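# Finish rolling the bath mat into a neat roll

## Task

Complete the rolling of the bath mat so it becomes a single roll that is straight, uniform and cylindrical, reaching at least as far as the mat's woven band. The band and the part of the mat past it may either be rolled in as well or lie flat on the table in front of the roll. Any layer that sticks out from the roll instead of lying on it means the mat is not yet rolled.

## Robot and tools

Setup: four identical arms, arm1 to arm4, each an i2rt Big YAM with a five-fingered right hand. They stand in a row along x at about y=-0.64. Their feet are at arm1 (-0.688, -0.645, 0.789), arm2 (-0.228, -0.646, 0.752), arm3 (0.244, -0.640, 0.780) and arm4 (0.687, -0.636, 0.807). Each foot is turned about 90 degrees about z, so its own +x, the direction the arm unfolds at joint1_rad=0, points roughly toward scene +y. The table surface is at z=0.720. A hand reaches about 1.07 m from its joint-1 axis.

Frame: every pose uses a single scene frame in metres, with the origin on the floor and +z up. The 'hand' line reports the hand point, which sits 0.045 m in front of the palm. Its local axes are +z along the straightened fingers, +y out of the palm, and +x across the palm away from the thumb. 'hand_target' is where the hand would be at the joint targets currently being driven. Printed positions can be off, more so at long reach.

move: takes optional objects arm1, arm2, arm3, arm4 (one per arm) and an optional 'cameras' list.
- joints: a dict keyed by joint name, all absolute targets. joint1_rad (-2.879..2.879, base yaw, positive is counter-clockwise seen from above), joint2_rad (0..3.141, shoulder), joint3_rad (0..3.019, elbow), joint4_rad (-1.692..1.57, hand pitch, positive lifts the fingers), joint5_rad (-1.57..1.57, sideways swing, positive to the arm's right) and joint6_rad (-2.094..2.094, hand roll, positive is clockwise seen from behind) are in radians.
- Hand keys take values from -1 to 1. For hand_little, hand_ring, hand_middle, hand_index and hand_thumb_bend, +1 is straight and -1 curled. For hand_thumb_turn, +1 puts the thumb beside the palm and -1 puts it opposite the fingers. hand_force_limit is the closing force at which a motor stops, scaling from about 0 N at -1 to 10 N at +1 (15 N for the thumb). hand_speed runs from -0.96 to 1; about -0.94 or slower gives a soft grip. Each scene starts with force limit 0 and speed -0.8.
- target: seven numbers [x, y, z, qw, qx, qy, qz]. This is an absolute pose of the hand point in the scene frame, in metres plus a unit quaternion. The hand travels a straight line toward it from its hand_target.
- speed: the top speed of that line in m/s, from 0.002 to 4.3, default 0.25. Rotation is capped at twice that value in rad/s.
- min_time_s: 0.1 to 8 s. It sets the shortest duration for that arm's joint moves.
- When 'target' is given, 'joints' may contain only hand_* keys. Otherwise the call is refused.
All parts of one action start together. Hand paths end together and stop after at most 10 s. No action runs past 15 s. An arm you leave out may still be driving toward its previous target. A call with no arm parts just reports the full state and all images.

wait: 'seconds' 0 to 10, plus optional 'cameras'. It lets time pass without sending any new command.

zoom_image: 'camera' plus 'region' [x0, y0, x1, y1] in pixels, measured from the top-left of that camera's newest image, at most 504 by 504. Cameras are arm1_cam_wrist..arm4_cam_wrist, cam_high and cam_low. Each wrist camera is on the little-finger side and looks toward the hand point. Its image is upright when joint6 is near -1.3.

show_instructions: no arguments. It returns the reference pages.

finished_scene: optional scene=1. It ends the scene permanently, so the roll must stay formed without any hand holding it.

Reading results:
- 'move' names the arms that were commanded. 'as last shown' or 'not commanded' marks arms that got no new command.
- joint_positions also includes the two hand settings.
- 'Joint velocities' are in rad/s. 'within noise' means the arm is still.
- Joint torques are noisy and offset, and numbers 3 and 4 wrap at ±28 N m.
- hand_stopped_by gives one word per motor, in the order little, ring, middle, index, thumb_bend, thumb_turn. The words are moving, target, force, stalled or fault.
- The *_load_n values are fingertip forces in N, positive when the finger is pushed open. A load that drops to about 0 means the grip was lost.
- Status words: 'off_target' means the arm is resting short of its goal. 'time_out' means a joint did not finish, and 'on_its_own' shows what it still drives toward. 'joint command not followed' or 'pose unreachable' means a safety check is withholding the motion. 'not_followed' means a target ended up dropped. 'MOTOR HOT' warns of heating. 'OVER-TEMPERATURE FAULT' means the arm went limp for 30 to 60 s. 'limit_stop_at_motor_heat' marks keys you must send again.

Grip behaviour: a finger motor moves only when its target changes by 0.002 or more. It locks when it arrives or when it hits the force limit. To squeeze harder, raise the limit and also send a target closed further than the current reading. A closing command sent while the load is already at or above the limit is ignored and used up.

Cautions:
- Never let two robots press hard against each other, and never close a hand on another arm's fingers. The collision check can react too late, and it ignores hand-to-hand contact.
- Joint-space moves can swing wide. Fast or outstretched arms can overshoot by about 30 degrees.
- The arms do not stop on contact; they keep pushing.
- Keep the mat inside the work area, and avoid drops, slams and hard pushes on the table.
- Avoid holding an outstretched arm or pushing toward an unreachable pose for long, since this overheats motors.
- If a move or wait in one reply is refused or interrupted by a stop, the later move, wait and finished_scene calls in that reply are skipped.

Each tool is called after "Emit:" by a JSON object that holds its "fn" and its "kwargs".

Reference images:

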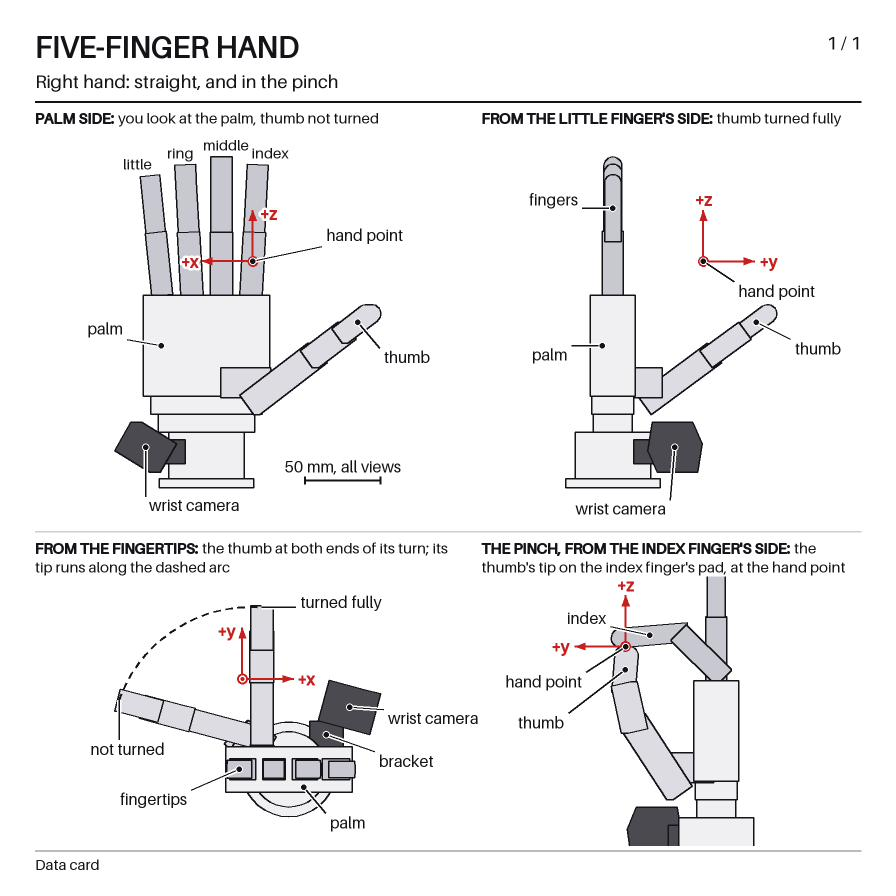

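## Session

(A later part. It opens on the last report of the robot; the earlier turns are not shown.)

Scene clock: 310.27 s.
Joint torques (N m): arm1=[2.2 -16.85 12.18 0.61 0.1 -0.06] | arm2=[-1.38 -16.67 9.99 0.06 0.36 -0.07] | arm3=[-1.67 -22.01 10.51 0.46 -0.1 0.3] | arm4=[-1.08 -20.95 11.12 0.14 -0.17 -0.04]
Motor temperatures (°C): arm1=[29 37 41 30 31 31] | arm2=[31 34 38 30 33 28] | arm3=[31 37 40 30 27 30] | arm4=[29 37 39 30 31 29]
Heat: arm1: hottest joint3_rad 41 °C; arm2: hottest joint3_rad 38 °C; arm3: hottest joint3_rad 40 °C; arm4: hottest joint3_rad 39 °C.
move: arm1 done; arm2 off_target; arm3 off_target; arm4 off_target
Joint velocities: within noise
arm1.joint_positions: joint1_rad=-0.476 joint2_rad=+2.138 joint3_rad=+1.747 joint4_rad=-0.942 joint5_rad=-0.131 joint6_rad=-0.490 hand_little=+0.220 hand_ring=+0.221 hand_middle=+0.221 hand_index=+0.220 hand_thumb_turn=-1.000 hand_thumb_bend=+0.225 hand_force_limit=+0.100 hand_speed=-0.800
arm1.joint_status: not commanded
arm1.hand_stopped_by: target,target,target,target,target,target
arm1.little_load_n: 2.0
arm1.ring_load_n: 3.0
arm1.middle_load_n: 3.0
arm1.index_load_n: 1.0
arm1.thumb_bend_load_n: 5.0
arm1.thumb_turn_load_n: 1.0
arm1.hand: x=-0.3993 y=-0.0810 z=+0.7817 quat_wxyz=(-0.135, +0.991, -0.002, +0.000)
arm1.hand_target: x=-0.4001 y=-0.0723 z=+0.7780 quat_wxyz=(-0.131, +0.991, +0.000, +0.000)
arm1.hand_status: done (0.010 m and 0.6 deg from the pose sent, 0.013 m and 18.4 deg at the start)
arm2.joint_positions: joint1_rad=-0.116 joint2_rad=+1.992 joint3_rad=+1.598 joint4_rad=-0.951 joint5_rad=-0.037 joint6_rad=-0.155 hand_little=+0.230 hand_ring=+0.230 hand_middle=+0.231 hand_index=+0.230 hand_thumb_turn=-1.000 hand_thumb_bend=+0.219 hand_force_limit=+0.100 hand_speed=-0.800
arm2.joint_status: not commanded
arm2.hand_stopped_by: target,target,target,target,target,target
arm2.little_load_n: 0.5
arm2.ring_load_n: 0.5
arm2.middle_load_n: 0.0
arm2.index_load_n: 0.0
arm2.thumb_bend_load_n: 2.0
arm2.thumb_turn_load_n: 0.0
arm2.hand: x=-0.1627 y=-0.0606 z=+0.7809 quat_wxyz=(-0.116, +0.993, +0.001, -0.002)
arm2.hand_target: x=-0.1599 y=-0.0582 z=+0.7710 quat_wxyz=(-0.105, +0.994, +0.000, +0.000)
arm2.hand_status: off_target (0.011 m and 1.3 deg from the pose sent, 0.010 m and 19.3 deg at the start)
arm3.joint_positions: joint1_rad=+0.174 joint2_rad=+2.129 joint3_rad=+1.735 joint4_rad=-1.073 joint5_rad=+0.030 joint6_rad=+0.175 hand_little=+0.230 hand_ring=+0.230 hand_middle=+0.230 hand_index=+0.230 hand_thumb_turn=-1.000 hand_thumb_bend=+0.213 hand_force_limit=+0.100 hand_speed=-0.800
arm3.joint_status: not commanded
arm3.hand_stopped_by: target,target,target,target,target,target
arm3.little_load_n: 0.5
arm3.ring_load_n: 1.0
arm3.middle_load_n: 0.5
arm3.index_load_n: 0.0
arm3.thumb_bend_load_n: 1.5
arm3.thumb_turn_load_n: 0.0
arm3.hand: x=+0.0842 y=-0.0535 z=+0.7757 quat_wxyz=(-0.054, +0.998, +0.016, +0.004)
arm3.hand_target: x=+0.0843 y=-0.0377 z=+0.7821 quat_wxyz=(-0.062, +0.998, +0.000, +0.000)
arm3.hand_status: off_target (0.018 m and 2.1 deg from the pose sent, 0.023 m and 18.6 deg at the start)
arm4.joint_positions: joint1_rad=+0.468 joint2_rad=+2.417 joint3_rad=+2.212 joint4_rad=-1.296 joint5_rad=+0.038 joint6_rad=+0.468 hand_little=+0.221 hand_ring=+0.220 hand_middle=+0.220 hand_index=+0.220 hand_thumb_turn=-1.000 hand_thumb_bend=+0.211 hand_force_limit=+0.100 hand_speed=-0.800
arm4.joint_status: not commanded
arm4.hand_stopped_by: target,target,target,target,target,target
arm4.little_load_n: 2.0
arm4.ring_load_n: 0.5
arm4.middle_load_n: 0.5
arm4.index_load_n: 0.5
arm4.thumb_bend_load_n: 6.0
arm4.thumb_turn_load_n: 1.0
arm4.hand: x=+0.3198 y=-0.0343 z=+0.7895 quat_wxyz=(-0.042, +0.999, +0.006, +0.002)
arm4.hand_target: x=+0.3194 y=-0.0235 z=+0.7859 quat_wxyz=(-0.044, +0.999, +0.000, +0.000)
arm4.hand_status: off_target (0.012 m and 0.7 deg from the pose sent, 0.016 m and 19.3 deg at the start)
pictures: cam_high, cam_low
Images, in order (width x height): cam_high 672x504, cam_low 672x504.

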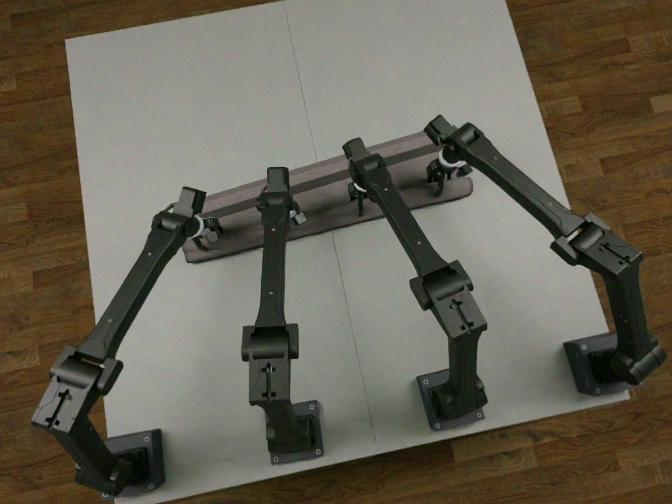

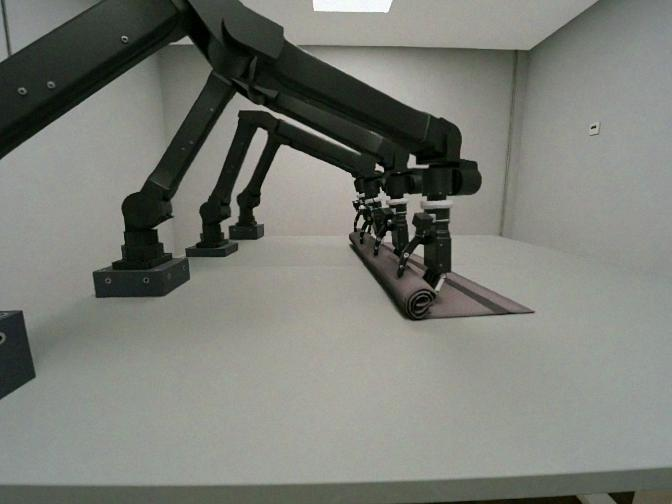

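Emit:
{"fn": "move", "kwargs": {"arm1": {"target": [-0.400, -0.072, 0.801, 0.1305, -0.9914, 0, 0], "speed": 0.06, "joints": {"hand_speed": -0.6, "hand_little": 0.36, "hand_ring": 0.36, "hand_middle": 0.36, "hand_index": 0.36, "hand_thumb_bend": 0.45}}, "arm3": {"target": [0.083, -0.037, 0.801, 0.0610, -0.9981, 0, 0], "speed": 0.06, "joints": {"hand_speed": -0.6, "hand_little": 0.36, "hand_ring": 0.36, "hand_middle": 0.36, "hand_index": 0.36, "hand_thumb_bend": 0.45}}}}

Emit:
{"fn": "move", "kwargs": {"arm1": {"target": [-0.400, -0.088, 0.788, 0.5736, -0.8192, 0, 0], "speed": 0.14, "joints": {"hand_thumb_bend": 0.85}}, "arm3": {"target": [0.080, -0.056, 0.790, 0.5736, -0.8192, 0, 0], "speed": 0.14, "joints": {"hand_thumb_bend": 0.8}}, "cameras": ["arm1_cam_wrist", "arm3_cam_wrist", "cam_low"]}}

Scene clock: 312.37 s.
Joint torques (N m): arm1=[2.14 -18.08 12.49 1.01 0.06 -0.07] | arm2=[-1.14 -16.73 10.32 0.05 0.27 -0.01] | arm3=[-1.55 -23.71 10.92 0.31 0.01 0.27] | arm4=[-1.32 -21.71 10.99 0.02 -0.15 -0.03]
Motor temperatures (°C): arm1=[29 37 41 30 31 31] | arm2=[31 34 38 30 33 28] | arm3=[31 38 40 30 27 30] | arm4=[29 37 39 30 31 29]
Heat: arm1: hottest joint3_rad 41 °C; arm2: hottest joint3_rad 38 °C; arm3: hottest joint3_rad 40 °C; arm4: hottest joint3_rad 39 °C.
move: arm1 off_target; arm3 off_target
Joint velocities: within noise
arm1.joint_positions: joint1_rad=-0.476 joint2_rad=+2.138 joint3_rad=+1.770 joint4_rad=-0.994 joint5_rad=-0.129 joint6_rad=-0.490 hand_little=+0.360 hand_ring=+0.360 hand_middle=+0.360 hand_index=+0.360 hand_thumb_turn=-1.000 hand_thumb_bend=+0.450 hand_force_limit=+0.100 hand_speed=-0.600
arm1.joint_status: all done
arm1.hand_stopped_by: target,target,target,target,target,target
arm1.little_load_n: 0.5
arm1.ring_load_n: 1.0
arm1.middle_load_n: 0.5
arm1.index_load_n: 0.0
arm1.thumb_bend_load_n: 0.0
arm1.thumb_turn_load_n: 0.0
arm1.hand: x=-0.4018 y=-0.0854 z=+0.7897 quat_wxyz=(-0.122, +0.993, -0.003, -0.006)
arm1.hand_target: x=-0.4004 y=-0.0724 z=+0.8011 quat_wxyz=(-0.131, +0.991, +0.000, +0.000)
arm1.hand_status: off_target (0.018 m and 1.3 deg from the pose sent, 0.021 m and 0.6 deg at the start)
arm2, arm4: as last shown
arm2.joint_positions: joint1_rad=-0.116 joint2_rad=+1.993 joint3_rad=+1.598 joint4_rad=-0.951 joint5_rad=-0.037 joint6_rad=-0.155 hand_little=+0.230 hand_ring=+0.230 hand_middle=+0.231 hand_index=+0.230 hand_thumb_turn=-1.000 hand_thumb_bend=+0.219 hand_force_limit=+0.100 hand_speed=-0.800
arm2.little_load_n: 0.0
arm2.ring_load_n: 0.0
arm2.thumb_bend_load_n: 2.5
arm2.thumb_turn_load_n: 0.5
arm2.hand: x=-0.1626 y=-0.0605 z=+0.7805 quat_wxyz=(-0.115, +0.993, +0.001, -0.002)
arm2.hand_target: x=-0.1600 y=-0.0583 z=+0.7710 quat_wxyz=(-0.105, +0.994, +0.000, +0.000)
arm3.joint_positions: joint1_rad=+0.174 joint2_rad=+2.128 joint3_rad=+1.751 joint4_rad=-1.113 joint5_rad=+0.027 joint6_rad=+0.181 hand_little=+0.360 hand_ring=+0.360 hand_middle=+0.360 hand_index=+0.360 hand_thumb_turn=-1.000 hand_thumb_bend=+0.450 hand_force_limit=+0.100 hand_speed=-0.600
arm3.joint_status: all done
arm3.hand_stopped_by: target,target,target,target,target,target
arm3.little_load_n: 1.0
arm3.ring_load_n: 0.0
arm3.middle_load_n: -0.5
arm3.index_load_n: 0.0
arm3.thumb_bend_load_n: 0.0
arm3.thumb_turn_load_n: 0.0
arm3.hand: x=+0.0841 y=-0.0577 z=+0.7824 quat_wxyz=(-0.042, +0.999, +0.013, +0.005)
arm3.hand_target: x=+0.0833 y=-0.0381 z=+0.8013 quat_wxyz=(-0.062, +0.998, +0.000, +0.000)
arm3.hand_status: off_target (0.028 m and 2.7 deg from the pose sent, 0.030 m and 2.0 deg at the start)
arm4.joint_positions: joint1_rad=+0.468 joint2_rad=+2.417 joint3_rad=+2.213 joint4_rad=-1.297 joint5_rad=+0.038 joint6_rad=+0.468 hand_little=+0.221 hand_ring=+0.220 hand_middle=+0.220 hand_index=+0.220 hand_thumb_turn=-1.000 hand_thumb_bend=+0.211 hand_force_limit=+0.100 hand_speed=-0.800
arm4.ring_load_n: 1.0
arm4.thumb_bend_load_n: 5.5
arm4.hand: x=+0.3198 y=-0.0342 z=+0.7896 quat_wxyz=(-0.042, +0.999, +0.006, +0.002)
arm4.hand_target: x=+0.3193 y=-0.0234 z=+0.7861 quat_wxyz=(-0.044, +0.999, +0.000, +0.000)
pictures: none

Scene clock: 317.10 s.
Joint torques (N m): arm1=[-0.44 -11.58 6.23 2.74 -0.4 0.05] | arm2=[-0.56 -17.9 10.19 0.17 0.29 0.02] | arm3=[0.32 -14.62 4.81 3.64 0.2 -0.1] | arm4=[-1.44 -21.25 11.02 0.36 -0.11 0.02]
Motor temperatures (°C): arm1=[29 37 41 30 31 31] | arm2=[31 34 38 30 33 28] | arm3=[31 38 40 30 27 30] | arm4=[29 37 39 30 31 29]
Heat: arm1: hottest joint3_rad 41 °C; arm2: hottest joint3_rad 38 °C; arm3: hottest joint3_rad 40 °C; arm4: hottest joint3_rad 39 °C.
move: arm1 off_target; arm3 done
Joint velocities: within noise
arm1.joint_positions: joint1_rad=-0.633 joint2_rad=+1.895 joint3_rad=+0.988 joint4_rad=+0.492 joint5_rad=-0.627 joint6_rad=-0.277 hand_little=+0.360 hand_ring=+0.360 hand_middle=+0.360 hand_index=+0.360 hand_thumb_turn=-1.000 hand_thumb_bend=+0.850 hand_force_limit=+0.100 hand_speed=-0.600
arm1.joint_status: all done
arm1.hand_stopped_by: target,target,target,target,target,target
arm1.little_load_n: 0.0
arm1.ring_load_n: 0.0
arm1.middle_load_n: 0.0
arm1.index_load_n: 0.0
arm1.thumb_bend_load_n: 0.0
arm1.thumb_turn_load_n: 0.0
arm1.hand: x=-0.4014 y=-0.0810 z=+0.8048 quat_wxyz=(-0.580, +0.815, +0.011, +0.007)
arm1.hand_target: x=-0.4003 y=-0.0883 z=+0.7884 quat_wxyz=(-0.573, +0.819, +0.000, +0.000)
arm1.hand_status: off_target (0.018 m and 1.7 deg from the pose sent, 0.004 m and 56.0 deg at the start)
arm2, arm4: as last shown
arm2.joint_positions: joint1_rad=-0.116 joint2_rad=+1.994 joint3_rad=+1.598 joint4_rad=-0.952 joint5_rad=-0.035 joint6_rad=-0.155 hand_little=+0.230 hand_ring=+0.230 hand_middle=+0.231 hand_index=+0.230 hand_thumb_turn=-1.000 hand_thumb_bend=+0.219 hand_force_limit=+0.100 hand_speed=-0.800
arm2.little_load_n: 0.5
arm2.middle_load_n: -1.0
arm2.thumb_bend_load_n: 1.5
arm2.thumb_turn_load_n: 0.0
arm2.hand: x=-0.1623 y=-0.0607 z=+0.7800 quat_wxyz=(-0.115, +0.993, +0.001, -0.001)
arm2.hand_target: x=-0.1599 y=-0.0583 z=+0.7709 quat_wxyz=(-0.105, +0.994, +0.000, +0.000)
arm3.joint_positions: joint1_rad=+0.258 joint2_rad=+1.783 joint3_rad=+0.785 joint4_rad=+0.624 joint5_rad=+0.286 joint6_rad=+0.123 hand_little=+0.360 hand_ring=+0.360 hand_middle=+0.360 hand_index=+0.360 hand_thumb_turn=-1.000 hand_thumb_bend=+0.800 hand_force_limit=+0.100 hand_speed=-0.600
arm3.joint_status: all done
arm3.hand_stopped_by: target,target,target,target,target,target
arm3.little_load_n: 0.0
arm3.ring_load_n: 0.0
arm3.middle_load_n: 0.0
arm3.index_load_n: 0.0
arm3.thumb_bend_load_n: 0.0
arm3.thumb_turn_load_n: 0.0
arm3.hand: x=+0.0864 y=-0.0537 z=+0.7942 quat_wxyz=(-0.570, +0.821, -0.011, -0.001)
arm3.hand_target: x=+0.0801 y=-0.0560 z=+0.7903 quat_wxyz=(-0.573, +0.819, +0.000, +0.000)
arm3.hand_status: done (0.008 m and 1.3 deg from the pose sent, 0.009 m and 65.2 deg at the start)
arm4.joint_positions: joint1_rad=+0.468 joint2_rad=+2.419 joint3_rad=+2.213 joint4_rad=-1.299 joint5_rad=+0.036 joint6_rad=+0.463 hand_little=+0.221 hand_ring=+0.220 hand_middle=+0.220 hand_index=+0.220 hand_thumb_turn=-1.000 hand_thumb_bend=+0.211 hand_force_limit=+0.100 hand_speed=-0.800
arm4.little_load_n: 1.0
arm4.ring_load_n: 0.5
arm4.middle_load_n: 0.0
arm4.index_load_n: 1.0
arm4.hand: x=+0.3203 y=-0.0353 z=+0.7884 quat_wxyz=(-0.040, +0.999, +0.008, +0.003)
arm4.hand_target: x=+0.3193 y=-0.0234 z=+0.7859 quat_wxyz=(-0.044, +0.999, +0.000, +0.000)
Images, in order (width x height): arm1_cam_wrist 672x504, arm3_cam_wrist 672x504, cam_low 672x504.

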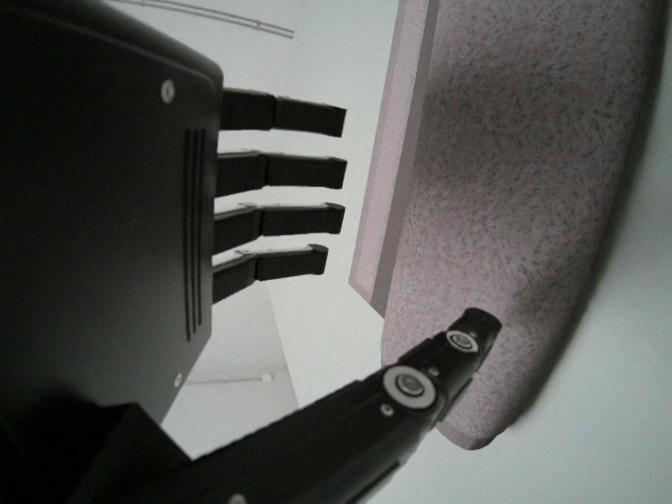

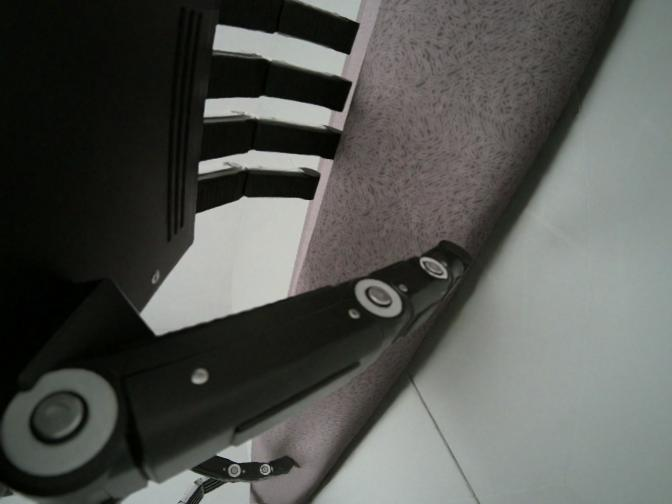

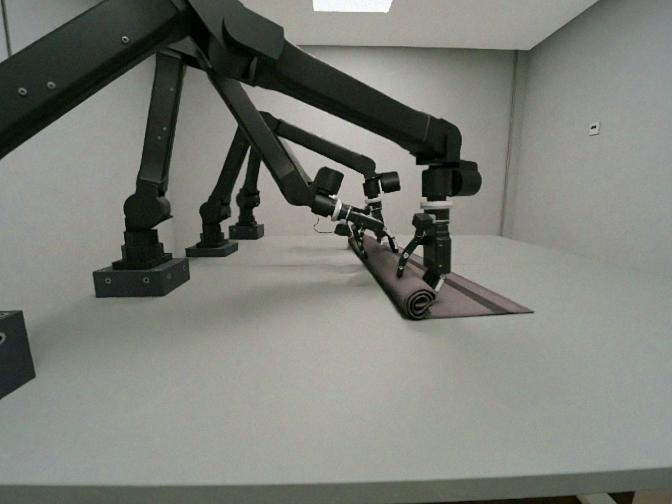

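Emit:
{"fn": "move", "kwargs": {"arm1": {"target": [-0.400, -0.102, 0.785, 0.5736, -0.8192, 0, 0], "speed": 0.1, "joints": {"hand_thumb_bend": 0.92, "hand_little": 0.55, "hand_ring": 0.55, "hand_middle": 0.55, "hand_index": 0.55}}, "arm3": {"target": [0.080, -0.062, 0.785, 0.5736, -0.8192, 0, 0], "speed": 0.1, "joints": {"hand_thumb_bend": 0.85, "hand_little": 0.56, "hand_ring": 0.56, "hand_middle": 0.56, "hand_index": 0.56}}}}

Emit:
{"fn": "move", "kwargs": {"arm1": {"target": [-0.400, -0.101, 0.752, 0.5736, -0.8192, 0, 0], "speed": 0.08}, "arm3": {"target": [0.080, -0.062, 0.757, 0.5736, -0.8192, 0, 0], "speed": 0.08}, "cameras": ["arm1_cam_wrist", "arm3_cam_wrist"]}}

Scene clock: 318.57 s.
Joint torques (N m): arm1=[0.85 -11.75 6.48 2.52 -0.29 -0.04] | arm2=[-0.38 -17.67 10.04 0.23 0.25 -0.02] | arm3=[0.32 -14.51 4.75 3.59 0.2 -0.09] | arm4=[-1.03 -21.42 10.86 0.05 -0.08 0]
Motor temperatures (°C): arm1=[29 37 41 30 31 31] | arm2=[31 34 38 30 33 28] | arm3=[31 38 40 30 27 30] | arm4=[29 37 39 30 31 29]
Heat: arm1: hottest joint3_rad 41 °C; arm2: hottest joint3_rad 38 °C; arm3: hottest joint3_rad 40 °C; arm4: hottest joint3_rad 39 °C.
move: arm1 off_target; arm3 done
Joint velocities: within noise
arm1.joint_positions: joint1_rad=-0.651 joint2_rad=+1.895 joint3_rad=+0.956 joint4_rad=+0.509 joint5_rad=-0.643 joint6_rad=-0.276 hand_little=+0.550 hand_ring=+0.550 hand_middle=+0.550 hand_index=+0.550 hand_thumb_turn=-1.000 hand_thumb_bend=+0.920 hand_force_limit=+0.100 hand_speed=-0.600
arm1.joint_status: all done
arm1.hand_stopped_by: target,target,target,target,target,target
arm1.little_load_n: 0.0
arm1.ring_load_n: 0.0
arm1.middle_load_n: 0.0
arm1.index_load_n: 0.0
arm1.thumb_bend_load_n: 0.0
arm1.thumb_turn_load_n: 0.0
arm1.hand: x=-0.4024 y=-0.0957 z=+0.7953 quat_wxyz=(-0.577, +0.817, +0.005, +0.001)
arm1.hand_target: x=-0.4002 y=-0.1020 z=+0.7852 quat_wxyz=(-0.574, +0.819, +0.000, +0.000)
arm1.hand_status: off_target (0.012 m and 0.7 deg from the pose sent, 0.029 m and 1.7 deg at the start)
arm2, arm4: as last shown
arm2.little_load_n: 0.0
arm2.ring_load_n: 0.5
arm3.joint_positions: joint1_rad=+0.262 joint2_rad=+1.787 joint3_rad=+0.766 joint4_rad=+0.646 joint5_rad=+0.289 joint6_rad=+0.122 hand_little=+0.560 hand_ring=+0.560 hand_middle=+0.560 hand_index=+0.560 hand_thumb_turn=-1.000 hand_thumb_bend=+0.850 hand_force_limit=+0.100 hand_speed=-0.600
arm3.joint_status: all done
arm3.hand_stopped_by: target,target,target,target,target,target
arm3.little_load_n: 0.0
arm3.ring_load_n: 0.0
arm3.middle_load_n: 0.0
arm3.index_load_n: 0.0
arm3.thumb_bend_load_n: 0.0
arm3.thumb_turn_load_n: 0.0
arm3.hand: x=+0.0866 y=-0.0601 z=+0.7884 quat_wxyz=(-0.570, +0.822, -0.010, +0.000)
arm3.hand_target: x=+0.0799 y=-0.0621 z=+0.7851 quat_wxyz=(-0.573, +0.819, +0.000, +0.000)
arm3.hand_status: done (0.008 m and 1.2 deg from the pose sent, 0.014 m and 1.3 deg at the start)
arm4.thumb_bend_load_n: 5.0
pictures: none

Scene clock: 319.77 s.
Joint torques (N m): arm1=[0.21 -12.51 5.85 2.84 -0.36 -0.07] | arm2=[-0.09 -17.14 10.1 -0.09 0.22 -0.08] | arm3=[0.26 -15.09 4.26 3.58 0.19 -0.09] | arm4=[-1.32 -21.19 10.81 0.18 -0.13 0]
Motor temperatures (°C): arm1=[29 37 41 30 31 31] | arm2=[31 34 38 30 33 28] | arm3=[31 38 40 30 27 30] | arm4=[29 37 39 30 31 29]
Heat: arm1: hottest joint3_rad 41 °C; arm2: hottest joint3_rad 38 °C; arm3: hottest joint3_rad 40 °C; arm4: hottest joint3_rad 39 °C.
move: arm1 off_target; arm3 done
Joint velocities: within noise
arm1.joint_positions: joint1_rad=-0.651 joint2_rad=+1.970 joint3_rad=+0.952 joint4_rad=+0.590 joint5_rad=-0.643 joint6_rad=-0.276 hand_little=+0.550 hand_ring=+0.550 hand_middle=+0.550 hand_index=+0.550 hand_thumb_turn=-1.000 hand_thumb_bend=+0.920 hand_force_limit=+0.100 hand_speed=-0.600
arm1.joint_status: not commanded
arm1.hand_stopped_by: target,target,target,target,target,target
arm1.little_load_n: -0.5
arm1.ring_load_n: -0.5
arm1.middle_load_n: 0.0
arm1.index_load_n: 0.0
arm1.thumb_bend_load_n: 0.0
arm1.thumb_turn_load_n: 0.0
arm1.hand: x=-0.4021 y=-0.0954 z=+0.7644 quat_wxyz=(-0.577, +0.816, +0.005, +0.002)
arm1.hand_target: x=-0.4002 y=-0.1011 z=+0.7521 quat_wxyz=(-0.573, +0.819, +0.000, +0.000)
arm1.hand_status: off_target (0.014 m and 0.9 deg from the pose sent, 0.044 m and 0.7 deg at the start)
arm2, arm4: as last shown
arm2.ring_load_n: 0.0
arm3.joint_positions: joint1_rad=+0.262 joint2_rad=+1.867 joint3_rad=+0.763 joint4_rad=+0.729 joint5_rad=+0.290 joint6_rad=+0.122 hand_little=+0.560 hand_ring=+0.560 hand_middle=+0.560 hand_index=+0.560 hand_thumb_turn=-1.000 hand_thumb_bend=+0.850 hand_force_limit=+0.100 hand_speed=-0.600
arm3.joint_status: not commanded
arm3.hand_stopped_by: target,target,target,target,target,target
arm3.little_load_n: 0.0
arm3.ring_load_n: 0.0
arm3.middle_load_n: 0.0
arm3.index_load_n: 0.0
arm3.thumb_bend_load_n: 0.0
arm3.thumb_turn_load_n: 0.0
arm3.hand: x=+0.0867 y=-0.0601 z=+0.7600 quat_wxyz=(-0.570, +0.822, -0.010, +0.000)
arm3.hand_target: x=+0.0800 y=-0.0621 z=+0.7571 quat_wxyz=(-0.573, +0.819, +0.000, +0.000)
arm3.hand_status: done (0.008 m and 1.3 deg from the pose sent, 0.032 m and 1.3 deg at the start)
arm4.index_load_n: 0.5
Images, in order (width x height): arm1_cam_wrist 672x504, arm3_cam_wrist 672x504.

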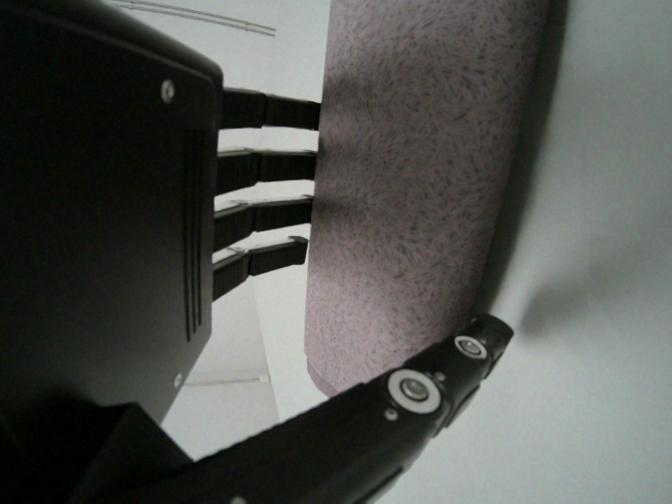

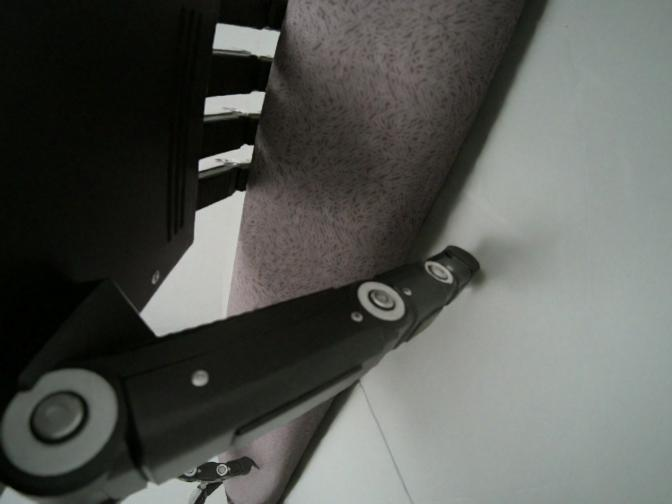

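Emit:
{"fn": "move", "kwargs": {"arm1": {"joints": {"hand_speed": -0.65, "hand_little": 0.42, "hand_ring": 0.42, "hand_middle": 0.42, "hand_index": 0.42, "hand_thumb_bend": 0.55}}, "arm3": {"joints": {"hand_speed": -0.65, "hand_little": 0.42, "hand_ring": 0.42, "hand_middle": 0.42, "hand_index": 0.42, "hand_thumb_bend": 0.5}}}}

Emit:
{"fn": "move", "kwargs": {"arm1": {"joints": {"hand_speed": -0.72, "hand_little": 0.33, "hand_ring": 0.33, "hand_middle": 0.33, "hand_index": 0.33, "hand_thumb_bend": 0.4}}, "arm3": {"joints": {"hand_speed": -0.72, "hand_little": 0.33, "hand_ring": 0.33, "hand_middle": 0.33, "hand_index": 0.33, "hand_thumb_bend": 0.36}}}}

Emit:
{"fn": "move", "kwargs": {"arm1": {"joints": {"hand_speed": -0.8, "hand_little": 0.26, "hand_ring": 0.26, "hand_middle": 0.26, "hand_index": 0.26, "hand_thumb_bend": 0.28}}, "arm3": {"joints": {"hand_speed": -0.8, "hand_little": 0.26, "hand_ring": 0.26, "hand_middle": 0.26, "hand_index": 0.26, "hand_thumb_bend": 0.26}}, "cameras": ["arm1_cam_wrist", "arm3_cam_wrist"]}}

Scene clock: 321.37 s.
Joint torques (N m): arm1=[0.03 -12.63 6.09 2.7 -0.43 -0.08] | arm2=[-1.38 -17.08 10.3 0.06 0.3 -0.02] | arm3=[0.38 -14.97 4.3 3.28 0.13 -0.03] | arm4=[-0.44 -21.54 11.06 0.18 -0.12 -0.02]
Motor temperatures (°C): arm1=[29 37 41 30 31 31] | arm2=[31 34 38 30 33 28] | arm3=[31 38 40 30 27 30] | arm4=[29 37 39 30 31 29]
Heat: arm1: hottest joint3_rad 41 °C; arm2: hottest joint3_rad 38 °C; arm3: hottest joint3_rad 40 °C; arm4: hottest joint3_rad 39 °C.
move: arm1 done; arm3 done
Joint velocities: within noise
arm1.joint_positions: joint1_rad=-0.651 joint2_rad=+1.970 joint3_rad=+0.952 joint4_rad=+0.591 joint5_rad=-0.643 joint6_rad=-0.276 hand_little=+0.420 hand_ring=+0.420 hand_middle=+0.420 hand_index=+0.420 hand_thumb_turn=-1.000 hand_thumb_bend=+0.551 hand_force_limit=+0.100 hand_speed=-0.650
arm1.joint_status: all done
arm1.hand_stopped_by: target,target,target,target,target,target
arm1.little_load_n: 0.0
arm1.ring_load_n: 0.0
arm1.middle_load_n: 0.0
arm1.index_load_n: 0.0
arm1.thumb_bend_load_n: 0.5
arm1.thumb_turn_load_n: 0.5
arm1.hand: x=-0.4020 y=-0.0952 z=+0.7646 quat_wxyz=(-0.578, +0.816, +0.006, +0.002)
arm1.hand_target: x=-0.4002 y=-0.1011 z=+0.7521 quat_wxyz=(-0.573, +0.819, +0.000, +0.000)
arm1.hand_status: not commanded
arm2, arm4: as last shown
arm3.joint_positions: joint1_rad=+0.262 joint2_rad=+1.867 joint3_rad=+0.763 joint4_rad=+0.736 joint5_rad=+0.292 joint6_rad=+0.117 hand_little=+0.420 hand_ring=+0.420 hand_middle=+0.420 hand_index=+0.420 hand_thumb_turn=-1.000 hand_thumb_bend=+0.500 hand_force_limit=+0.100 hand_speed=-0.650
arm3.joint_status: all done
arm3.hand_stopped_by: target,target,target,target,target,target
arm3.little_load_n: 1.5
arm3.ring_load_n: 0.0
arm3.middle_load_n: 0.0
arm3.index_load_n: 0.0
arm3.thumb_bend_load_n: 0.5
arm3.thumb_turn_load_n: 0.0
arm3.hand: x=+0.0871 y=-0.0591 z=+0.7614 quat_wxyz=(-0.572, +0.820, -0.009, +0.002)
arm3.hand_target: x=+0.0800 y=-0.0622 z=+0.7571 quat_wxyz=(-0.573, +0.819, +0.000, +0.000)
arm3.hand_status: not commanded
arm4.index_load_n: 1.0
pictures: none

Scene clock: 322.23 s.
Joint torques (N m): arm1=[-0.09 -12.57 6.09 2.51 -0.37 -0.13] | arm2=[-0.91 -17.26 9.91 -0.05 0.25 -0.05] | arm3=[0.26 -14.97 4.29 3.29 0.09 0.02] | arm4=[-1.38 -21.77 11 0.03 -0.09 0.01]
Motor temperatures (°C): arm1=[29 37 40 30 31 31] | arm2=[31 34 38 30 33 28] | arm3=[31 38 40 30 27 30] | arm4=[29 37 39 30 31 29]
Heat: arm1: hottest joint3_rad 40 °C; arm2: hottest joint3_rad 38 °C; arm3: hottest joint3_rad 40 °C; arm4: hottest joint3_rad 39 °C.
move: arm1 done; arm3 done
Joint velocities: within noise
arm1.joint_positions: joint1_rad=-0.651 joint2_rad=+1.970 joint3_rad=+0.952 joint4_rad=+0.591 joint5_rad=-0.643 joint6_rad=-0.276 hand_little=+0.330 hand_ring=+0.330 hand_middle=+0.330 hand_index=+0.330 hand_thumb_turn=-1.000 hand_thumb_bend=+0.401 hand_force_limit=+0.100 hand_speed=-0.720
arm1.joint_status: all done
arm1.hand_stopped_by: target,target,target,target,target,target
arm1.little_load_n: 0.0
arm1.ring_load_n: 1.0
arm1.middle_load_n: 0.0
arm1.index_load_n: 0.0
arm1.thumb_bend_load_n: 1.5
arm1.thumb_turn_load_n: 0.5
arm1.hand: x=-0.4020 y=-0.0952 z=+0.7646 quat_wxyz=(-0.578, +0.816, +0.006, +0.002)
arm1.hand_target: x=-0.4003 y=-0.1011 z=+0.7521 quat_wxyz=(-0.573, +0.819, +0.000, +0.000)
arm1.hand_status: not commanded
arm2, arm4: as last shown
arm2.thumb_bend_load_n: 1.0
arm3.joint_positions: joint1_rad=+0.262 joint2_rad=+1.867 joint3_rad=+0.763 joint4_rad=+0.736 joint5_rad=+0.293 joint6_rad=+0.112 hand_little=+0.331 hand_ring=+0.330 hand_middle=+0.330 hand_index=+0.330 hand_thumb_turn=-1.000 hand_thumb_bend=+0.361 hand_force_limit=+0.100 hand_speed=-0.720
arm3.joint_status: all done
arm3.hand_stopped_by: target,target,target,target,target,target
arm3.little_load_n: 2.5
arm3.ring_load_n: 0.0
arm3.middle_load_n: 0.0
arm3.index_load_n: 0.0
arm3.thumb_bend_load_n: 1.5
arm3.thumb_turn_load_n: 0.5
arm3.hand: x=+0.0876 y=-0.0591 z=+0.7613 quat_wxyz=(-0.572, +0.820, -0.007, +0.004)
arm3.hand_target: x=+0.0800 y=-0.0622 z=+0.7571 quat_wxyz=(-0.573, +0.819, +0.000, +0.000)
arm3.hand_status: not commanded
arm4.middle_load_n: 0.5
arm4.index_load_n: 0.5
arm4.thumb_bend_load_n: 5.5
arm4.thumb_turn_load_n: 0.5
pictures: none

Scene clock: 323.13 s.
Joint torques (N m): arm1=[0.67 -12.1 6.11 2.32 -0.35 -0.07] | arm2=[-0.91 -17.32 10.09 0.16 0.28 -0.01] | arm3=[0.32 -14.92 4.3 3.26 0.08 0.07] | arm4=[-1.14 -21.36 10.92 0.34 -0.07 0.02]
Motor temperatures (°C): arm1=[29 37 40 30 31 31] | arm2=[31 34 38 30 33 28] | arm3=[31 38 39 30 27 30] | arm4=[29 37 40 30 31 29]
Heat: arm1: hottest joint3_rad 40 °C; arm2: hottest joint3_rad 38 °C; arm3: hottest joint3_rad 39 °C; arm4: hottest joint3_rad 40 °C.
move: arm1 done; arm3 done
Joint velocities: within noise
arm1.joint_positions: joint1_rad=-0.651 joint2_rad=+1.970 joint3_rad=+0.952 joint4_rad=+0.593 joint5_rad=-0.643 joint6_rad=-0.276 hand_little=+0.260 hand_ring=+0.260 hand_middle=+0.260 hand_index=+0.260 hand_thumb_turn=-1.000 hand_thumb_bend=+0.282 hand_force_limit=+0.100 hand_speed=-0.800
arm1.joint_status: all done
arm1.hand_stopped_by: target,target,target,target,target,target
arm1.little_load_n: 0.5
arm1.ring_load_n: 1.0
arm1.middle_load_n: 0.5
arm1.index_load_n: 0.0
arm1.thumb_bend_load_n: 1.5
arm1.thumb_turn_load_n: 0.5
arm1.hand: x=-0.4016 y=-0.0950 z=+0.7651 quat_wxyz=(-0.579, +0.816, +0.006, +0.003)
arm1.hand_target: x=-0.4003 y=-0.1011 z=+0.7521 quat_wxyz=(-0.573, +0.819, +0.000, +0.000)
arm1.hand_status: not commanded
arm2, arm4: as last shown
arm2.little_load_n: 0.5
arm2.middle_load_n: -1.5
arm2.thumb_bend_load_n: 1.5
arm2.thumb_turn_load_n: -0.5
arm3.joint_positions: joint1_rad=+0.262 joint2_rad=+1.867 joint3_rad=+0.763 joint4_rad=+0.737 joint5_rad=+0.293 joint6_rad=+0.108 hand_little=+0.261 hand_ring=+0.260 hand_middle=+0.260 hand_index=+0.260 hand_thumb_turn=-1.000 hand_thumb_bend=+0.262 hand_force_limit=+0.100 hand_speed=-0.800
arm3.joint_status: all done
arm3.hand_stopped_by: target,target,target,target,target,target
arm3.little_load_n: 3.5
arm3.ring_load_n: 0.0
arm3.middle_load_n: 0.0
arm3.index_load_n: 0.0
arm3.thumb_bend_load_n: 2.5
arm3.thumb_turn_load_n: 1.0
arm3.hand: x=+0.0879 y=-0.0590 z=+0.7614 quat_wxyz=(-0.573, +0.820, -0.006, +0.005)
arm3.hand_target: x=+0.0800 y=-0.0621 z=+0.7571 quat_wxyz=(-0.573, +0.819, +0.000, +0.000)
arm3.hand_status: not commanded
arm4.middle_load_n: 0.0
arm4.index_load_n: 1.0
arm4.hand: x=+0.3202 y=-0.0353 z=+0.7884 quat_wxyz=(-0.040, +0.999, +0.008, +0.003)
arm4.hand_target: x=+0.3193 y=-0.0235 z=+0.7859 quat_wxyz=(-0.044, +0.999, +0.000, +0.000)
Images, in order (width x height): arm1_cam_wrist 672x504, arm3_cam_wrist 672x504.

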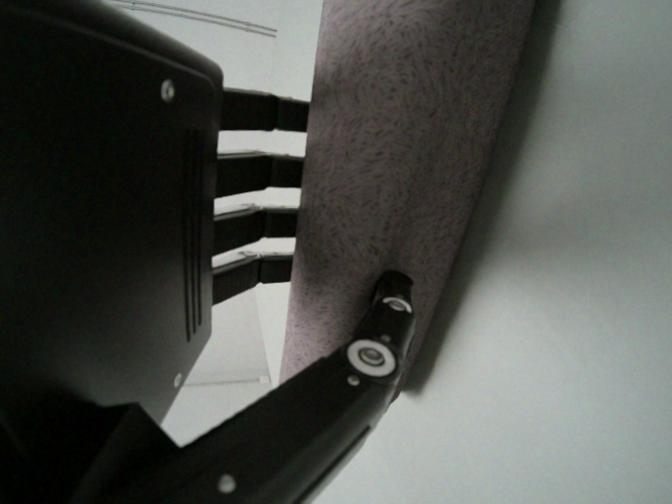

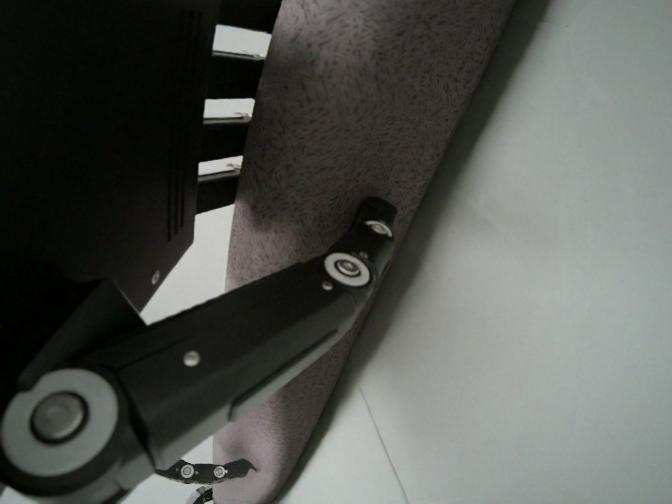

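Emit:
{"fn": "move", "kwargs": {"arm1": {"joints": {"hand_little": 0.225, "hand_ring": 0.225, "hand_middle": 0.225, "hand_index": 0.225, "hand_thumb_bend": 0.22}}, "arm3": {"joints": {"hand_ring": 0.225, "hand_middle": 0.225, "hand_index": 0.225, "hand_thumb_bend": 0.22}}, "arm2": {"target": [-0.159, -0.056, 0.795, 0.1045, -0.9945, 0, 0], "speed": 0.06, "joints": {"hand_speed": -0.6, "hand_little": 0.36, "hand_ring": 0.36, "hand_middle": 0.36, "hand_index": 0.36, "hand_thumb_bend": 0.45}}, "arm4": {"target": [0.319, -0.023, 0.808, 0.0436, -0.9990, 0, 0], "speed": 0.06, "joints": {"hand_speed": -0.6, "hand_little": 0.36, "hand_ring": 0.36, "hand_middle": 0.36, "hand_index": 0.36, "hand_thumb_bend": 0.45}}}}

Emit:
{"fn": "move", "kwargs": {"arm2": {"target": [-0.160, -0.067, 0.785, 0.5733, -0.8187, -0.0286, 0.0200], "speed": 0.14, "joints": {"hand_thumb_bend": 0.82}}, "arm4": {"target": [0.319, -0.045, 0.795, 0.5733, -0.8187, -0.0286, 0.0200], "speed": 0.14, "joints": {"hand_thumb_bend": 0.82}}, "cameras": ["arm2_cam_wrist", "arm4_cam_wrist", "cam_low"]}}

Scene clock: 325.30 s.
Joint torques (N m): arm1=[1.03 -12.04 5.87 2.44 -0.38 -0.07] | arm2=[-1.49 -18.08 11.69 0.17 0.12 -0.08] | arm3=[0.32 -15.03 4.26 3.25 0.08 0.06] | arm4=[-0.97 -22.95 11.49 -0.01 0.06 0.03]
Motor temperatures (°C): arm1=[29 37 40 30 31 31] | arm2=[31 34 39 30 33 28] | arm3=[31 38 39 30 27 30] | arm4=[29 37 40 30 31 29]
Heat: arm1: hottest joint3_rad 40 °C; arm2: hottest joint3_rad 39 °C; arm3: hottest joint3_rad 39 °C; arm4: hottest joint3_rad 40 °C.
move: arm1 done; arm2 off_target; arm3 done; arm4 off_target
Joint velocities: within noise
arm1.joint_positions: joint1_rad=-0.651 joint2_rad=+1.970 joint3_rad=+0.952 joint4_rad=+0.594 joint5_rad=-0.643 joint6_rad=-0.276 hand_little=+0.226 hand_ring=+0.226 hand_middle=+0.227 hand_index=+0.226 hand_thumb_turn=-1.000 hand_thumb_bend=+0.222 hand_force_limit=+0.100 hand_speed=-0.800
arm1.joint_status: all done
arm1.hand_stopped_by: target,target,target,target,target,target
arm1.little_load_n: 0.0
arm1.ring_load_n: 1.0
arm1.middle_load_n: 2.5
arm1.index_load_n: 0.0
arm1.thumb_bend_load_n: 2.5
arm1.thumb_turn_load_n: 1.0
arm1.hand: x=-0.4014 y=-0.0949 z=+0.7653 quat_wxyz=(-0.579, +0.815, +0.006, +0.003)
arm1.hand_target: x=-0.4003 y=-0.1011 z=+0.7521 quat_wxyz=(-0.573, +0.819, +0.000, +0.000)
arm1.hand_status: not commanded
arm2.joint_positions: joint1_rad=-0.116 joint2_rad=+1.992 joint3_rad=+1.620 joint4_rad=-1.010 joint5_rad=-0.032 joint6_rad=-0.155 hand_little=+0.360 hand_ring=+0.360 hand_middle=+0.360 hand_index=+0.360 hand_thumb_turn=-1.000 hand_thumb_bend=+0.450 hand_force_limit=+0.100 hand_speed=-0.600
arm2.joint_status: all done
arm2.hand_stopped_by: target,target,target,target,target,target
arm2.little_load_n: 0.0
arm2.ring_load_n: 0.0
arm2.middle_load_n: -1.0
arm2.index_load_n: 0.0
arm2.thumb_bend_load_n: 0.0
arm2.thumb_turn_load_n: 0.0
arm2.hand: x=-0.1628 y=-0.0675 z=+0.7885 quat_wxyz=(-0.097, +0.995, +0.000, -0.002)
arm2.hand_target: x=-0.1589 y=-0.0563 z=+0.7952 quat_wxyz=(-0.105, +0.994, +0.000, +0.000)
arm2.hand_status: off_target (0.014 m and 0.9 deg from the pose sent, 0.016 m and 1.2 deg at the start)
arm3.joint_positions: joint1_rad=+0.262 joint2_rad=+1.868 joint3_rad=+0.763 joint4_rad=+0.737 joint5_rad=+0.293 joint6_rad=+0.108 hand_little=+0.260 hand_ring=+0.226 hand_middle=+0.226 hand_index=+0.226 hand_thumb_turn=-1.000 hand_thumb_bend=+0.222 hand_force_limit=+0.100 hand_speed=-0.800
arm3.joint_status: all done
arm3.hand_stopped_by: target,target,target,target,target,target
arm3.little_load_n: 0.0
arm3.ring_load_n: 2.0
arm3.middle_load_n: 0.0
arm3.index_load_n: 0.0
arm3.thumb_bend_load_n: 3.0
arm3.thumb_turn_load_n: 1.0
arm3.hand: x=+0.0879 y=-0.0591 z=+0.7609 quat_wxyz=(-0.572, +0.820, -0.006, +0.005)
arm3.hand_target: x=+0.0800 y=-0.0622 z=+0.7569 quat_wxyz=(-0.573, +0.819, +0.000, +0.000)
arm3.hand_status: not commanded
arm4.joint_positions: joint1_rad=+0.468 joint2_rad=+2.419 joint3_rad=+2.233 joint4_rad=-1.339 joint5_rad=+0.031 joint6_rad=+0.465 hand_little=+0.360 hand_ring=+0.360 hand_middle=+0.359 hand_index=+0.360 hand_thumb_turn=-1.000 hand_thumb_bend=+0.450 hand_force_limit=+0.100 hand_speed=-0.600
arm4.joint_status: all done
arm4.hand_stopped_by: target,target,target,target,target,target
arm4.little_load_n: 0.0
arm4.ring_load_n: 0.0
arm4.middle_load_n: 0.0
arm4.index_load_n: 0.0
arm4.thumb_bend_load_n: 0.0
arm4.thumb_turn_load_n: 0.0
arm4.hand: x=+0.3211 y=-0.0393 z=+0.7967 quat_wxyz=(-0.029, +1.000, +0.007, +0.005)
arm4.hand_target: x=+0.3195 y=-0.0238 z=+0.8081 quat_wxyz=(-0.044, +0.999, +0.000, +0.000)
arm4.hand_status: off_target (0.020 m and 1.9 deg from the pose sent, 0.023 m and 1.1 deg at the start)
pictures: none

Scene clock: 330.17 s.
Joint torques (N m): arm1=[0.79 -13.33 6.13 2.55 -0.4 -0.07] | arm2=[-0.85 -13.63 6 1.96 -0.16 0.09] | arm3=[0.38 -15.03 4.29 3.25 0.08 0.07] | arm4=[-0.03 -17.08 4.82 3.02 0.17 -0.2]
Motor temperatures (°C): arm1=[29 37 40 30 31 31] | arm2=[31 34 38 30 33 28] | arm3=[31 38 39 30 27 30] | arm4=[29 38 39 30 31 29]
Heat: arm1: hottest joint3_rad 40 °C; arm2: hottest joint3_rad 38 °C; arm3: hottest joint3_rad 39 °C; arm4: hottest joint3_rad 39 °C.
move: arm2 done; arm4 done
Joint velocities: within noise
arm1, arm3: as last shown
arm1.ring_load_n: 0.5
arm1.thumb_bend_load_n: 2.0
arm2.joint_positions: joint1_rad=-0.204 joint2_rad=+1.715 joint3_rad=+0.765 joint4_rad=+0.572 joint5_rad=-0.300 joint6_rad=-0.127 hand_little=+0.360 hand_ring=+0.360 hand_middle=+0.360 hand_index=+0.360 hand_thumb_turn=-1.000 hand_thumb_bend=+0.820 hand_force_limit=+0.100 hand_speed=-0.600
arm2.joint_status: all done
arm2.hand_stopped_by: target,target,target,target,target,target
arm2.little_load_n: 0.0
arm2.ring_load_n: 0.0
arm2.middle_load_n: -0.5
arm2.index_load_n: 0.0
arm2.thumb_bend_load_n: 0.0
arm2.thumb_turn_load_n: 0.0
arm2.hand: x=-0.1640 y=-0.0671 z=+0.7860 quat_wxyz=(-0.570, +0.821, +0.035, -0.020)
arm2.hand_target: x=-0.1600 y=-0.0670 z=+0.7851 quat_wxyz=(-0.573, +0.819, +0.029, -0.020)
arm2.hand_status: done (0.004 m and 0.8 deg from the pose sent, 0.005 m and 59.0 deg at the start)
arm3.thumb_bend_load_n: 2.0
arm3.thumb_turn_load_n: 0.5
arm3.hand_target: x=+0.0800 y=-0.0622 z=+0.7570 quat_wxyz=(-0.573, +0.819, +0.000, +0.000)
arm4.joint_positions: joint1_rad=+0.627 joint2_rad=+2.002 joint3_rad=+1.093 joint4_rad=+0.490 joint5_rad=+0.533 joint6_rad=+0.233 hand_little=+0.360 hand_ring=+0.360 hand_middle=+0.359 hand_index=+0.360 hand_thumb_turn=-1.000 hand_thumb_bend=+0.820 hand_force_limit=+0.100 hand_speed=-0.600
arm4.joint_status: all done
arm4.hand_stopped_by: target,target,target,target,target,target
arm4.little_load_n: 0.0
arm4.ring_load_n: 0.0
arm4.middle_load_n: -0.5
arm4.index_load_n: -0.5
arm4.thumb_bend_load_n: 0.0
arm4.thumb_turn_load_n: 0.0
arm4.hand: x=+0.3202 y=-0.0408 z=+0.7995 quat_wxyz=(-0.571, +0.820, +0.023, -0.021)
arm4.hand_target: x=+0.3190 y=-0.0450 z=+0.7951 quat_wxyz=(-0.573, +0.819, +0.029, -0.020)
arm4.hand_status: done (0.006 m and 0.6 deg from the pose sent, 0.006 m and 66.7 deg at the start)
Images, in order (width x height): arm2_cam_wrist 672x504, arm4_cam_wrist 672x504, cam_low 672x504.

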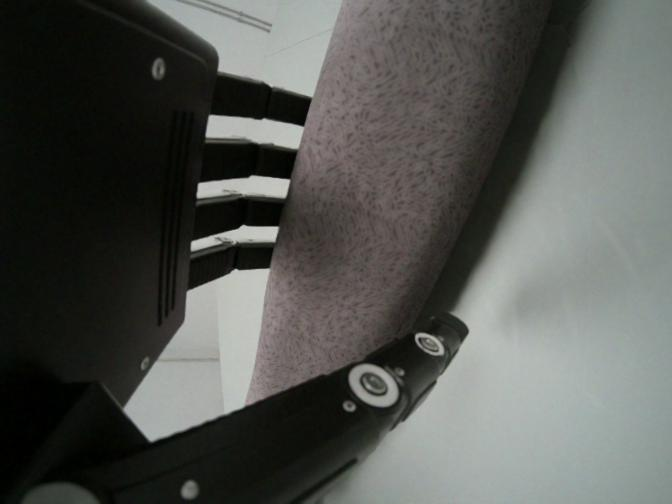

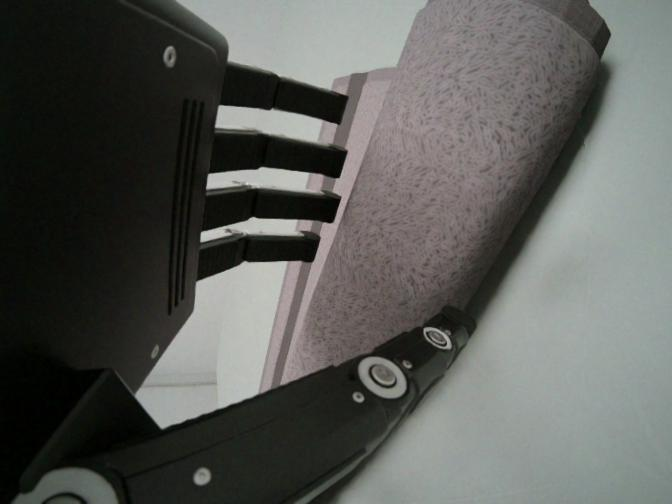

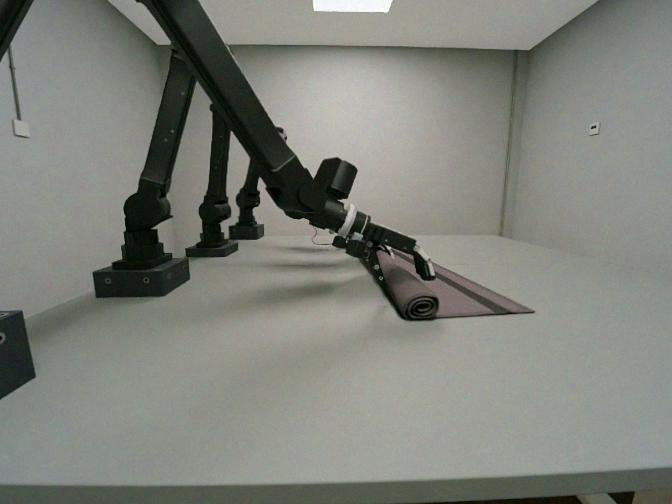

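Emit:
{"fn": "move", "kwargs": {"arm2": {"target": [-0.162, -0.074, 0.782, 0.5733, -0.8187, -0.0286, 0.0200], "speed": 0.1, "joints": {"hand_little": 0.58, "hand_ring": 0.58, "hand_middle": 0.58, "hand_index": 0.58, "hand_thumb_bend": 0.87}}, "arm4": {"target": [0.319, -0.056, 0.790, 0.5733, -0.8187, -0.0286, 0.0200], "speed": 0.1, "joints": {"hand_little": 0.56, "hand_ring": 0.56, "hand_middle": 0.56, "hand_index": 0.56, "hand_thumb_bend": 0.87}}, "cameras": ["cam_low", "cam_high", "arm2_cam_wrist", "arm4_cam_wrist"]}}

Scene clock: 332.57 s.
Joint torques (N m): arm1=[0.09 -12.45 6 2.35 -0.32 -0.11] | arm2=[-0.97 -13.51 5.97 1.94 -0.12 0.04] | arm3=[0.38 -15.03 4.29 3.26 0.08 0.06] | arm4=[-0.15 -16.32 4.68 3.23 0.18 -0.15]
Motor temperatures (°C): arm1=[29 37 40 30 31 31] | arm2=[31 34 38 30 33 28] | arm3=[31 38 39 30 27 30] | arm4=[29 38 39 30 31 29]
Heat: arm1: hottest joint3_rad 40 °C; arm2: hottest joint3_rad 38 °C; arm3: hottest joint3_rad 39 °C; arm4: hottest joint3_rad 39 °C.
move: arm2 done; arm4 done
Joint velocities: within noise
arm1, arm3: as last shown
arm1.ring_load_n: 1.0
arm1.index_load_n: 0.5
arm1.thumb_bend_load_n: 2.5
arm1.thumb_turn_load_n: 0.5
arm2.joint_positions: joint1_rad=-0.204 joint2_rad=+1.715 joint3_rad=+0.742 joint4_rad=+0.589 joint5_rad=-0.300 joint6_rad=-0.127 hand_little=+0.580 hand_ring=+0.580 hand_middle=+0.580 hand_index=+0.580 hand_thumb_turn=-1.000 hand_thumb_bend=+0.870 hand_force_limit=+0.100 hand_speed=-0.600
arm2.joint_status: all done
arm2.hand_stopped_by: target,target,target,target,target,target
arm2.little_load_n: 0.0
arm2.ring_load_n: 0.0
arm2.middle_load_n: 0.0
arm2.index_load_n: 0.0
arm2.thumb_bend_load_n: 0.0
arm2.thumb_turn_load_n: 0.0
arm2.hand: x=-0.1660 y=-0.0747 z=+0.7799 quat_wxyz=(-0.568, +0.822, +0.034, -0.020)
arm2.hand_target: x=-0.1620 y=-0.0740 z=+0.7821 quat_wxyz=(-0.573, +0.819, +0.029, -0.020)
arm2.hand_status: done (0.005 m and 1.0 deg from the pose sent, 0.008 m and 0.8 deg at the start)
arm3.ring_load_n: 2.5
arm3.thumb_bend_load_n: 2.5
arm4.joint_positions: joint1_rad=+0.640 joint2_rad=+2.002 joint3_rad=+1.065 joint4_rad=+0.512 joint5_rad=+0.544 joint6_rad=+0.233 hand_little=+0.560 hand_ring=+0.560 hand_middle=+0.560 hand_index=+0.560 hand_thumb_turn=-1.000 hand_thumb_bend=+0.870 hand_force_limit=+0.100 hand_speed=-0.600
arm4.joint_status: all done
arm4.hand_stopped_by: target,target,target,target,target,target
arm4.little_load_n: -0.5
arm4.ring_load_n: 0.0
arm4.middle_load_n: 0.0
arm4.index_load_n: -0.5
arm4.thumb_bend_load_n: 0.5
arm4.thumb_turn_load_n: 0.0
arm4.hand: x=+0.3206 y=-0.0523 z=+0.7917 quat_wxyz=(-0.570, +0.821, +0.027, -0.018)
arm4.hand_target: x=+0.3189 y=-0.0560 z=+0.7902 quat_wxyz=(-0.573, +0.819, +0.029, -0.020)
arm4.hand_status: done (0.004 m and 0.5 deg from the pose sent, 0.018 m and 0.6 deg at the start)
pictures: arm2_cam_wrist, arm4_cam_wrist, cam_high, cam_low
Images, in order (width x height): arm2_cam_wrist 672x504, arm4_cam_wrist 672x504, cam_high 672x504, cam_low 672x504.

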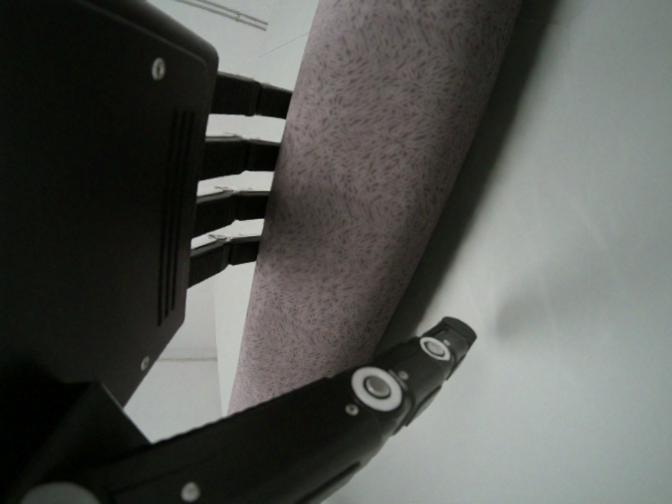

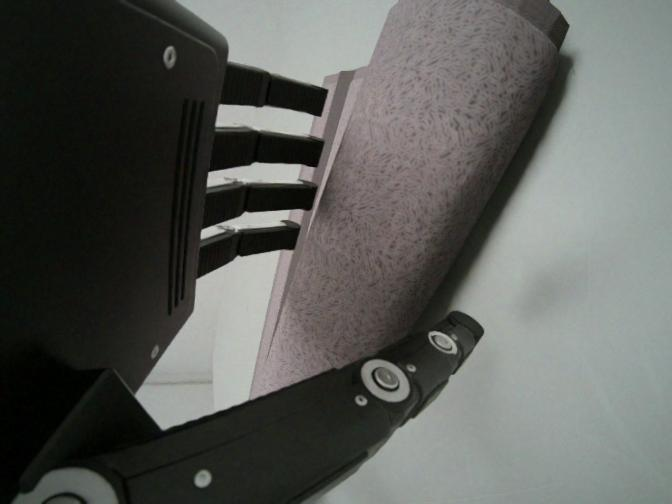

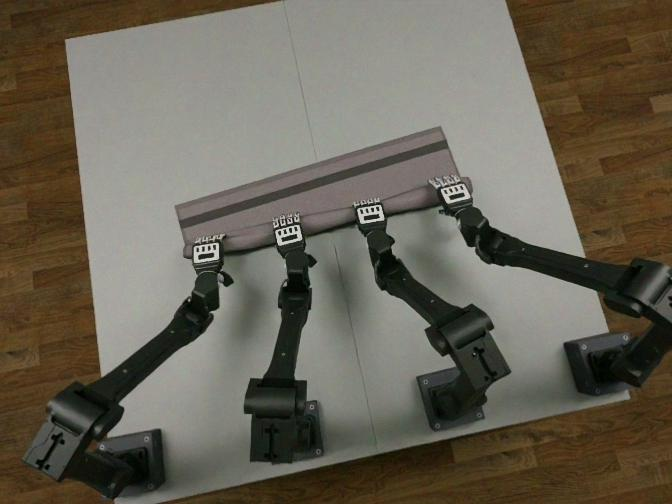

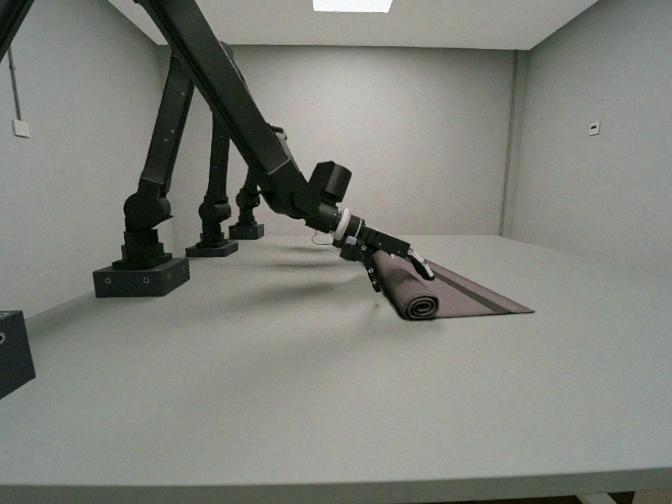

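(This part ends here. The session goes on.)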